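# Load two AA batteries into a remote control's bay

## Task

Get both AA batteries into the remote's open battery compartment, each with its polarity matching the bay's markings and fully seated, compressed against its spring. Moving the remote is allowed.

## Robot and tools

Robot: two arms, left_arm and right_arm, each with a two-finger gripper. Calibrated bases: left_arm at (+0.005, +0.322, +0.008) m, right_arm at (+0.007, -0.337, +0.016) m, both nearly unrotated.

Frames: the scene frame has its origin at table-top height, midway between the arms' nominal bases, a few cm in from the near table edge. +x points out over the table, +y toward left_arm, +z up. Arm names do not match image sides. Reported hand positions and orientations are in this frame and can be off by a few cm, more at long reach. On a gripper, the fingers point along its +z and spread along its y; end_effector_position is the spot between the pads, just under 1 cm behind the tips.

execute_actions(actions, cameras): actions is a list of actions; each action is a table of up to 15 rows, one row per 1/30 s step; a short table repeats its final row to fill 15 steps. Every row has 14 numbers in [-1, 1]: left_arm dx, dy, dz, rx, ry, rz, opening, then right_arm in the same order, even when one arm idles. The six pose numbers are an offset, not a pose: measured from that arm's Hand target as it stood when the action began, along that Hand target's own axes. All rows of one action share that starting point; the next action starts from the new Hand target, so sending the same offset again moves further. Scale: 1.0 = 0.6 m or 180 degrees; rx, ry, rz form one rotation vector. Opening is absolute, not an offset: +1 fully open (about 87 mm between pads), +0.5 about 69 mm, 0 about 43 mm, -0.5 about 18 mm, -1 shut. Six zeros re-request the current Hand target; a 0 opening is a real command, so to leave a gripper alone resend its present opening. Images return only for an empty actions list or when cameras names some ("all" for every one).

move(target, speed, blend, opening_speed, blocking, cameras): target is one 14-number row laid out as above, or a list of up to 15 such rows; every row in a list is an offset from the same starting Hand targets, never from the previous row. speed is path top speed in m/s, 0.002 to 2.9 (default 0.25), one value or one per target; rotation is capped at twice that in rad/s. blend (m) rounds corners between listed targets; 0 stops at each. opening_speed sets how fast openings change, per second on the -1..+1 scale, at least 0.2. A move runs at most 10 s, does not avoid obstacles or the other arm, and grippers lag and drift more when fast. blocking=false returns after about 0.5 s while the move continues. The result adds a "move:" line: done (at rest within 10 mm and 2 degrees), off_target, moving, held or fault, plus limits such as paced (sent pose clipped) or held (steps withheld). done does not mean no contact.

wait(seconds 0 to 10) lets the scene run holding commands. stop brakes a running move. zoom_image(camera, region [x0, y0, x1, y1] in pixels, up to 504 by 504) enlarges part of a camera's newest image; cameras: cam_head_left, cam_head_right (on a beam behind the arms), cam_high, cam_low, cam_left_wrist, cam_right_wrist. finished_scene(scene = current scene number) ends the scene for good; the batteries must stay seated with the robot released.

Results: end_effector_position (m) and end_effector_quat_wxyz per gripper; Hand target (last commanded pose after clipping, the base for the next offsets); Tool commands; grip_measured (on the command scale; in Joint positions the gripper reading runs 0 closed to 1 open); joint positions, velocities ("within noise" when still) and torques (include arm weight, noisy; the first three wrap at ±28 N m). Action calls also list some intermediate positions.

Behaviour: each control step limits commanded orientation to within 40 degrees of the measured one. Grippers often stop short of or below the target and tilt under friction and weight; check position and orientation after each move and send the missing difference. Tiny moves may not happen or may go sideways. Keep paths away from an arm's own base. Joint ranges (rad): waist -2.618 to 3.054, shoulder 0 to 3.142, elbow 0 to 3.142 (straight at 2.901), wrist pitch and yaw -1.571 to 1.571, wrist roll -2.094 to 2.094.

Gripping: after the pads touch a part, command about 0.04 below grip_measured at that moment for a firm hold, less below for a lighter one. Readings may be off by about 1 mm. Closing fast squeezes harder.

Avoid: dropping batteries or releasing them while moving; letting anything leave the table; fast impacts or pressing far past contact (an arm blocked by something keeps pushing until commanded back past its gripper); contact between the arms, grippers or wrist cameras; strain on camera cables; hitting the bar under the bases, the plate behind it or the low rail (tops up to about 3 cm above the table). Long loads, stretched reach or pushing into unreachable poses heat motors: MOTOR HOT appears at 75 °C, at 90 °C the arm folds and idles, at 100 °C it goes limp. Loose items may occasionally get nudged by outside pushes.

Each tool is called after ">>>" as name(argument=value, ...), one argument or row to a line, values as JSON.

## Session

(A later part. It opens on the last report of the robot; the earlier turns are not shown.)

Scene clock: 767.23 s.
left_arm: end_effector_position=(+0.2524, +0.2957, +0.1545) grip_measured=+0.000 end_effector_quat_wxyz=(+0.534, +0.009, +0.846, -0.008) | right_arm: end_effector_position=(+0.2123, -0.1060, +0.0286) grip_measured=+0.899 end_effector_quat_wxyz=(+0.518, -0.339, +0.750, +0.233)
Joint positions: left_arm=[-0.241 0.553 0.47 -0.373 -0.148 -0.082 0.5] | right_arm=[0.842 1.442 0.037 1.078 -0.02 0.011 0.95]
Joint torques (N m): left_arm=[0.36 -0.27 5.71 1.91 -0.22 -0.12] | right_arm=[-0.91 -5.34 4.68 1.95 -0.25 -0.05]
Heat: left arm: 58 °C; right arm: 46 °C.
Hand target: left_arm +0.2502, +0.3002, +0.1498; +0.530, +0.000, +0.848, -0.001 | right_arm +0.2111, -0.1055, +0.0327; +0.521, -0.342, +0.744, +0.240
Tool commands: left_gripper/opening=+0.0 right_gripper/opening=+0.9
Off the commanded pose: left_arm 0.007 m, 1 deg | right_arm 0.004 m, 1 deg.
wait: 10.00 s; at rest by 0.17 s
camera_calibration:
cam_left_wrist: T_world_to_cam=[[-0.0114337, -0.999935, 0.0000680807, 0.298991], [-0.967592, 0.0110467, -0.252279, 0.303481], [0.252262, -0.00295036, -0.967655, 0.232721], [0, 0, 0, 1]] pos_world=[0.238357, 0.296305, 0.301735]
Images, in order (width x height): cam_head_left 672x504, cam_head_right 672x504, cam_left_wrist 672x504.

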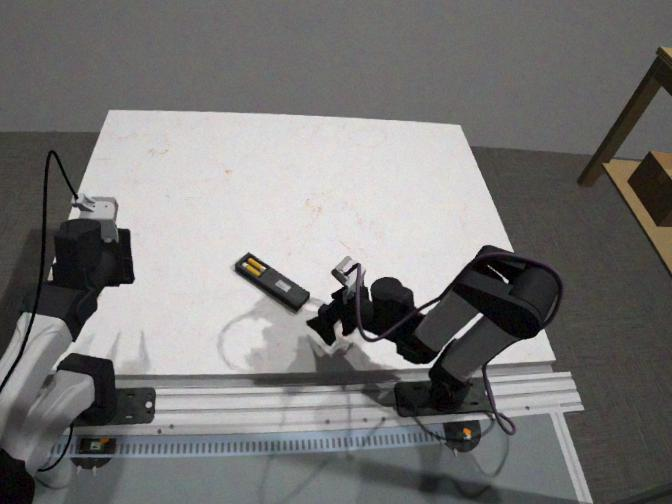

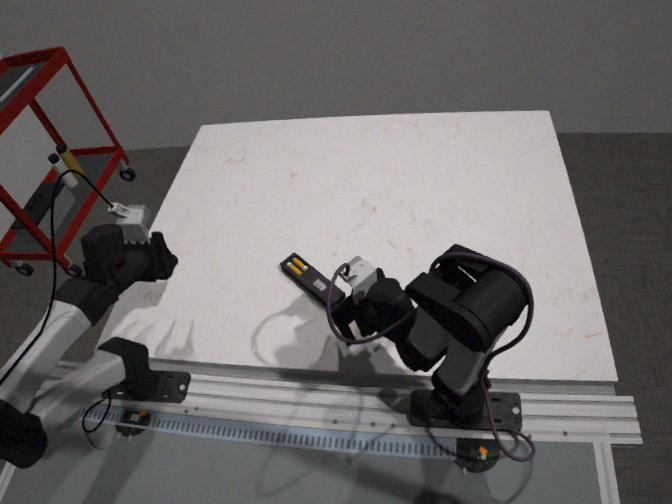

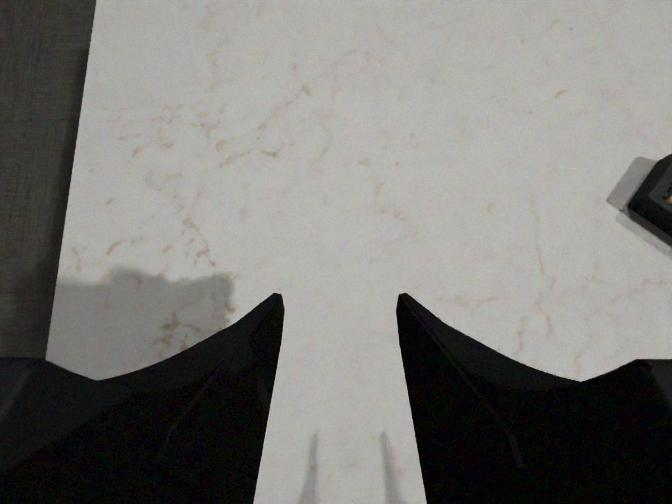

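>>> wait(
  seconds=10,
  cameras=[],
)

>>> wait(
  seconds=10,
  cameras=[],
)

>>> wait(
  seconds=10,
  cameras=[],
)

>>> wait(
  seconds=10,
  cameras=[],
)

>>> wait(
  seconds=10,
  cameras=[],
)

>>> wait(
  seconds=10,
  cameras=[],
)

Scene clock: 780.60 s.
left_arm: end_effector_position=(+0.2524, +0.2957, +0.1545) grip_measured=+0.000 end_effector_quat_wxyz=(+0.534, +0.009, +0.846, -0.008) | right_arm: end_effector_position=(+0.2123, -0.1060, +0.0286) grip_measured=+0.899 end_effector_quat_wxyz=(+0.518, -0.339, +0.750, +0.233)
Joint positions: left_arm=[-0.241 0.553 0.47 -0.373 -0.148 -0.082 0.5] | right_arm=[0.842 1.442 0.037 1.078 -0.02 0.011 0.95]
Joint torques (N m): left_arm=[0.35 -0.27 5.46 1.93 -0.28 -0.12] | right_arm=[-0.9 -5.34 4.67 1.95 -0.25 -0.06]
Heat: left arm: 56 °C; right arm: 46 °C.
Hand target: left_arm +0.2502, +0.3002, +0.1498; +0.530, +0.000, +0.848, -0.001 | right_arm +0.2111, -0.1055, +0.0327; +0.521, -0.342, +0.744, +0.240
Tool commands: left_gripper/opening=+0.0 right_gripper/opening=+0.9
Off the commanded pose: left_arm 0.007 m, 1 deg | right_arm 0.004 m, 1 deg.
wait: 10.00 s; at rest from the start
No camera images: "cameras" was empty.

Scene clock: 790.60 s.
left_arm: end_effector_position=(+0.2524, +0.2957, +0.1545) grip_measured=+0.000 end_effector_quat_wxyz=(+0.534, +0.009, +0.846, -0.008) | right_arm: end_effector_position=(+0.2123, -0.1060, +0.0286) grip_measured=+0.899 end_effector_quat_wxyz=(+0.518, -0.339, +0.750, +0.233)
Joint positions: left_arm=[-0.241 0.553 0.47 -0.373 -0.148 -0.082 0.5] | right_arm=[0.842 1.442 0.037 1.078 -0.02 0.011 0.95]
Joint torques (N m): left_arm=[0.35 -0.29 5.37 1.92 -0.26 -0.13] | right_arm=[-0.9 -5.31 4.68 1.94 -0.25 -0.05]
Heat: left arm: 55 °C; right arm: 46 °C.
Hand target: left_arm +0.2502, +0.3002, +0.1498; +0.530, +0.000, +0.848, -0.001 | right_arm +0.2111, -0.1055, +0.0327; +0.521, -0.342, +0.744, +0.240
Tool commands: left_gripper/opening=+0.0 right_gripper/opening=+0.9
Off the commanded pose: left_arm 0.007 m, 1 deg | right_arm 0.004 m, 1 deg.
wait: 10.00 s; at rest by 0.17 s
No camera images: "cameras" was empty.

Scene clock: 800.60 s.
left_arm: end_effector_position=(+0.2524, +0.2957, +0.1545) grip_measured=+0.000 end_effector_quat_wxyz=(+0.534, +0.009, +0.846, -0.008) | right_arm: end_effector_position=(+0.2123, -0.1060, +0.0286) grip_measured=+0.899 end_effector_quat_wxyz=(+0.518, -0.339, +0.750, +0.233)
Joint positions: left_arm=[-0.241 0.553 0.47 -0.373 -0.148 -0.082 0.5] | right_arm=[0.842 1.442 0.037 1.078 -0.02 0.011 0.95]
Joint torques (N m): left_arm=[0.46 -0.29 5.64 1.86 -0.27 -0.2] | right_arm=[-0.91 -5.34 4.7 1.95 -0.25 -0.05]
Heat: left arm: 54 °C; right arm: 46 °C.
Hand target: left_arm +0.2502, +0.3002, +0.1498; +0.530, +0.000, +0.848, -0.001 | right_arm +0.2111, -0.1055, +0.0327; +0.521, -0.342, +0.744, +0.240
Tool commands: left_gripper/opening=+0.0 right_gripper/opening=+0.9
Off the commanded pose: left_arm 0.007 m, 1 deg | right_arm 0.004 m, 1 deg.
wait: 10.00 s; at rest by 0.17 s
No camera images: "cameras" was empty.

Scene clock: 810.60 s.
left_arm: end_effector_position=(+0.2524, +0.2957, +0.1545) grip_measured=+0.000 end_effector_quat_wxyz=(+0.534, +0.009, +0.846, -0.008) | right_arm: end_effector_position=(+0.2123, -0.1060, +0.0286) grip_measured=+0.899 end_effector_quat_wxyz=(+0.518, -0.339, +0.750, +0.233)
Joint positions: left_arm=[-0.241 0.553 0.47 -0.373 -0.148 -0.082 0.5] | right_arm=[0.842 1.442 0.037 1.078 -0.02 0.011 0.95]
Joint torques (N m): left_arm=[0.65 -0.27 5.64 1.88 -0.26 -0.19] | right_arm=[-0.91 -5.33 4.67 1.95 -0.25 -0.05]
Heat: left arm: 53 °C; right arm: 46 °C.
Hand target: left_arm +0.2502, +0.3002, +0.1498; +0.530, +0.000, +0.848, -0.001 | right_arm +0.2111, -0.1055, +0.0327; +0.521, -0.342, +0.744, +0.240
Tool commands: left_gripper/opening=+0.0 right_gripper/opening=+0.9
Off the commanded pose: left_arm 0.007 m, 1 deg | right_arm 0.004 m, 1 deg.
wait: 10.00 s; at rest by 0.17 s
No camera images: "cameras" was empty.

Scene clock: 820.60 s.
left_arm: end_effector_position=(+0.2524, +0.2957, +0.1545) grip_measured=+0.000 end_effector_quat_wxyz=(+0.534, +0.009, +0.846, -0.008) | right_arm: end_effector_position=(+0.2123, -0.1060, +0.0286) grip_measured=+0.899 end_effector_quat_wxyz=(+0.518, -0.339, +0.750, +0.233)
Joint positions: left_arm=[-0.241 0.553 0.47 -0.373 -0.148 -0.082 0.5] | right_arm=[0.842 1.442 0.037 1.078 -0.02 0.011 0.95]
Joint torques (N m): left_arm=[0.25 -0.35 5.65 1.84 -0.31 -0.06] | right_arm=[-0.9 -5.33 4.68 1.95 -0.25 -0.05]
Heat: left arm: 52 °C; right arm: 46 °C.
Hand target: left_arm +0.2502, +0.3002, +0.1498; +0.530, +0.000, +0.848, -0.001 | right_arm +0.2111, -0.1055, +0.0327; +0.521, -0.342, +0.744, +0.240
Tool commands: left_gripper/opening=+0.0 right_gripper/opening=+0.9
Off the commanded pose: left_arm 0.007 m, 1 deg | right_arm 0.004 m, 1 deg.
wait: 10.00 s; at rest by 0.17 s
No camera images: "cameras" was empty.

Scene clock: 830.60 s.
left_arm: end_effector_position=(+0.2524, +0.2957, +0.1545) grip_measured=+0.000 end_effector_quat_wxyz=(+0.534, +0.009, +0.846, -0.008) | right_arm: end_effector_position=(+0.2123, -0.1060, +0.0286) grip_measured=+0.899 end_effector_quat_wxyz=(+0.518, -0.339, +0.750, +0.233)
Joint positions: left_arm=[-0.241 0.553 0.47 -0.373 -0.148 -0.082 0.5] | right_arm=[0.842 1.442 0.037 1.078 -0.02 0.011 0.95]
Joint torques (N m): left_arm=[0.36 -0.2 5.55 1.88 -0.25 -0.14] | right_arm=[-0.91 -5.34 4.67 1.95 -0.25 -0.06]
Heat: left arm: 51 °C; right arm: 45 °C.
Hand target: left_arm +0.2502, +0.3002, +0.1498; +0.530, +0.000, +0.848, -0.001 | right_arm +0.2111, -0.1055, +0.0327; +0.521, -0.342, +0.744, +0.240
Tool commands: left_gripper/opening=+0.0 right_gripper/opening=+0.9
Off the commanded pose: left_arm 0.007 m, 1 deg | right_arm 0.004 m, 1 deg.
wait: 10.00 s; at rest by 0.17 s
No camera images: "cameras" was empty.

>>> finished_scene(
  scene=1,
)

The scene is finished: the task was done.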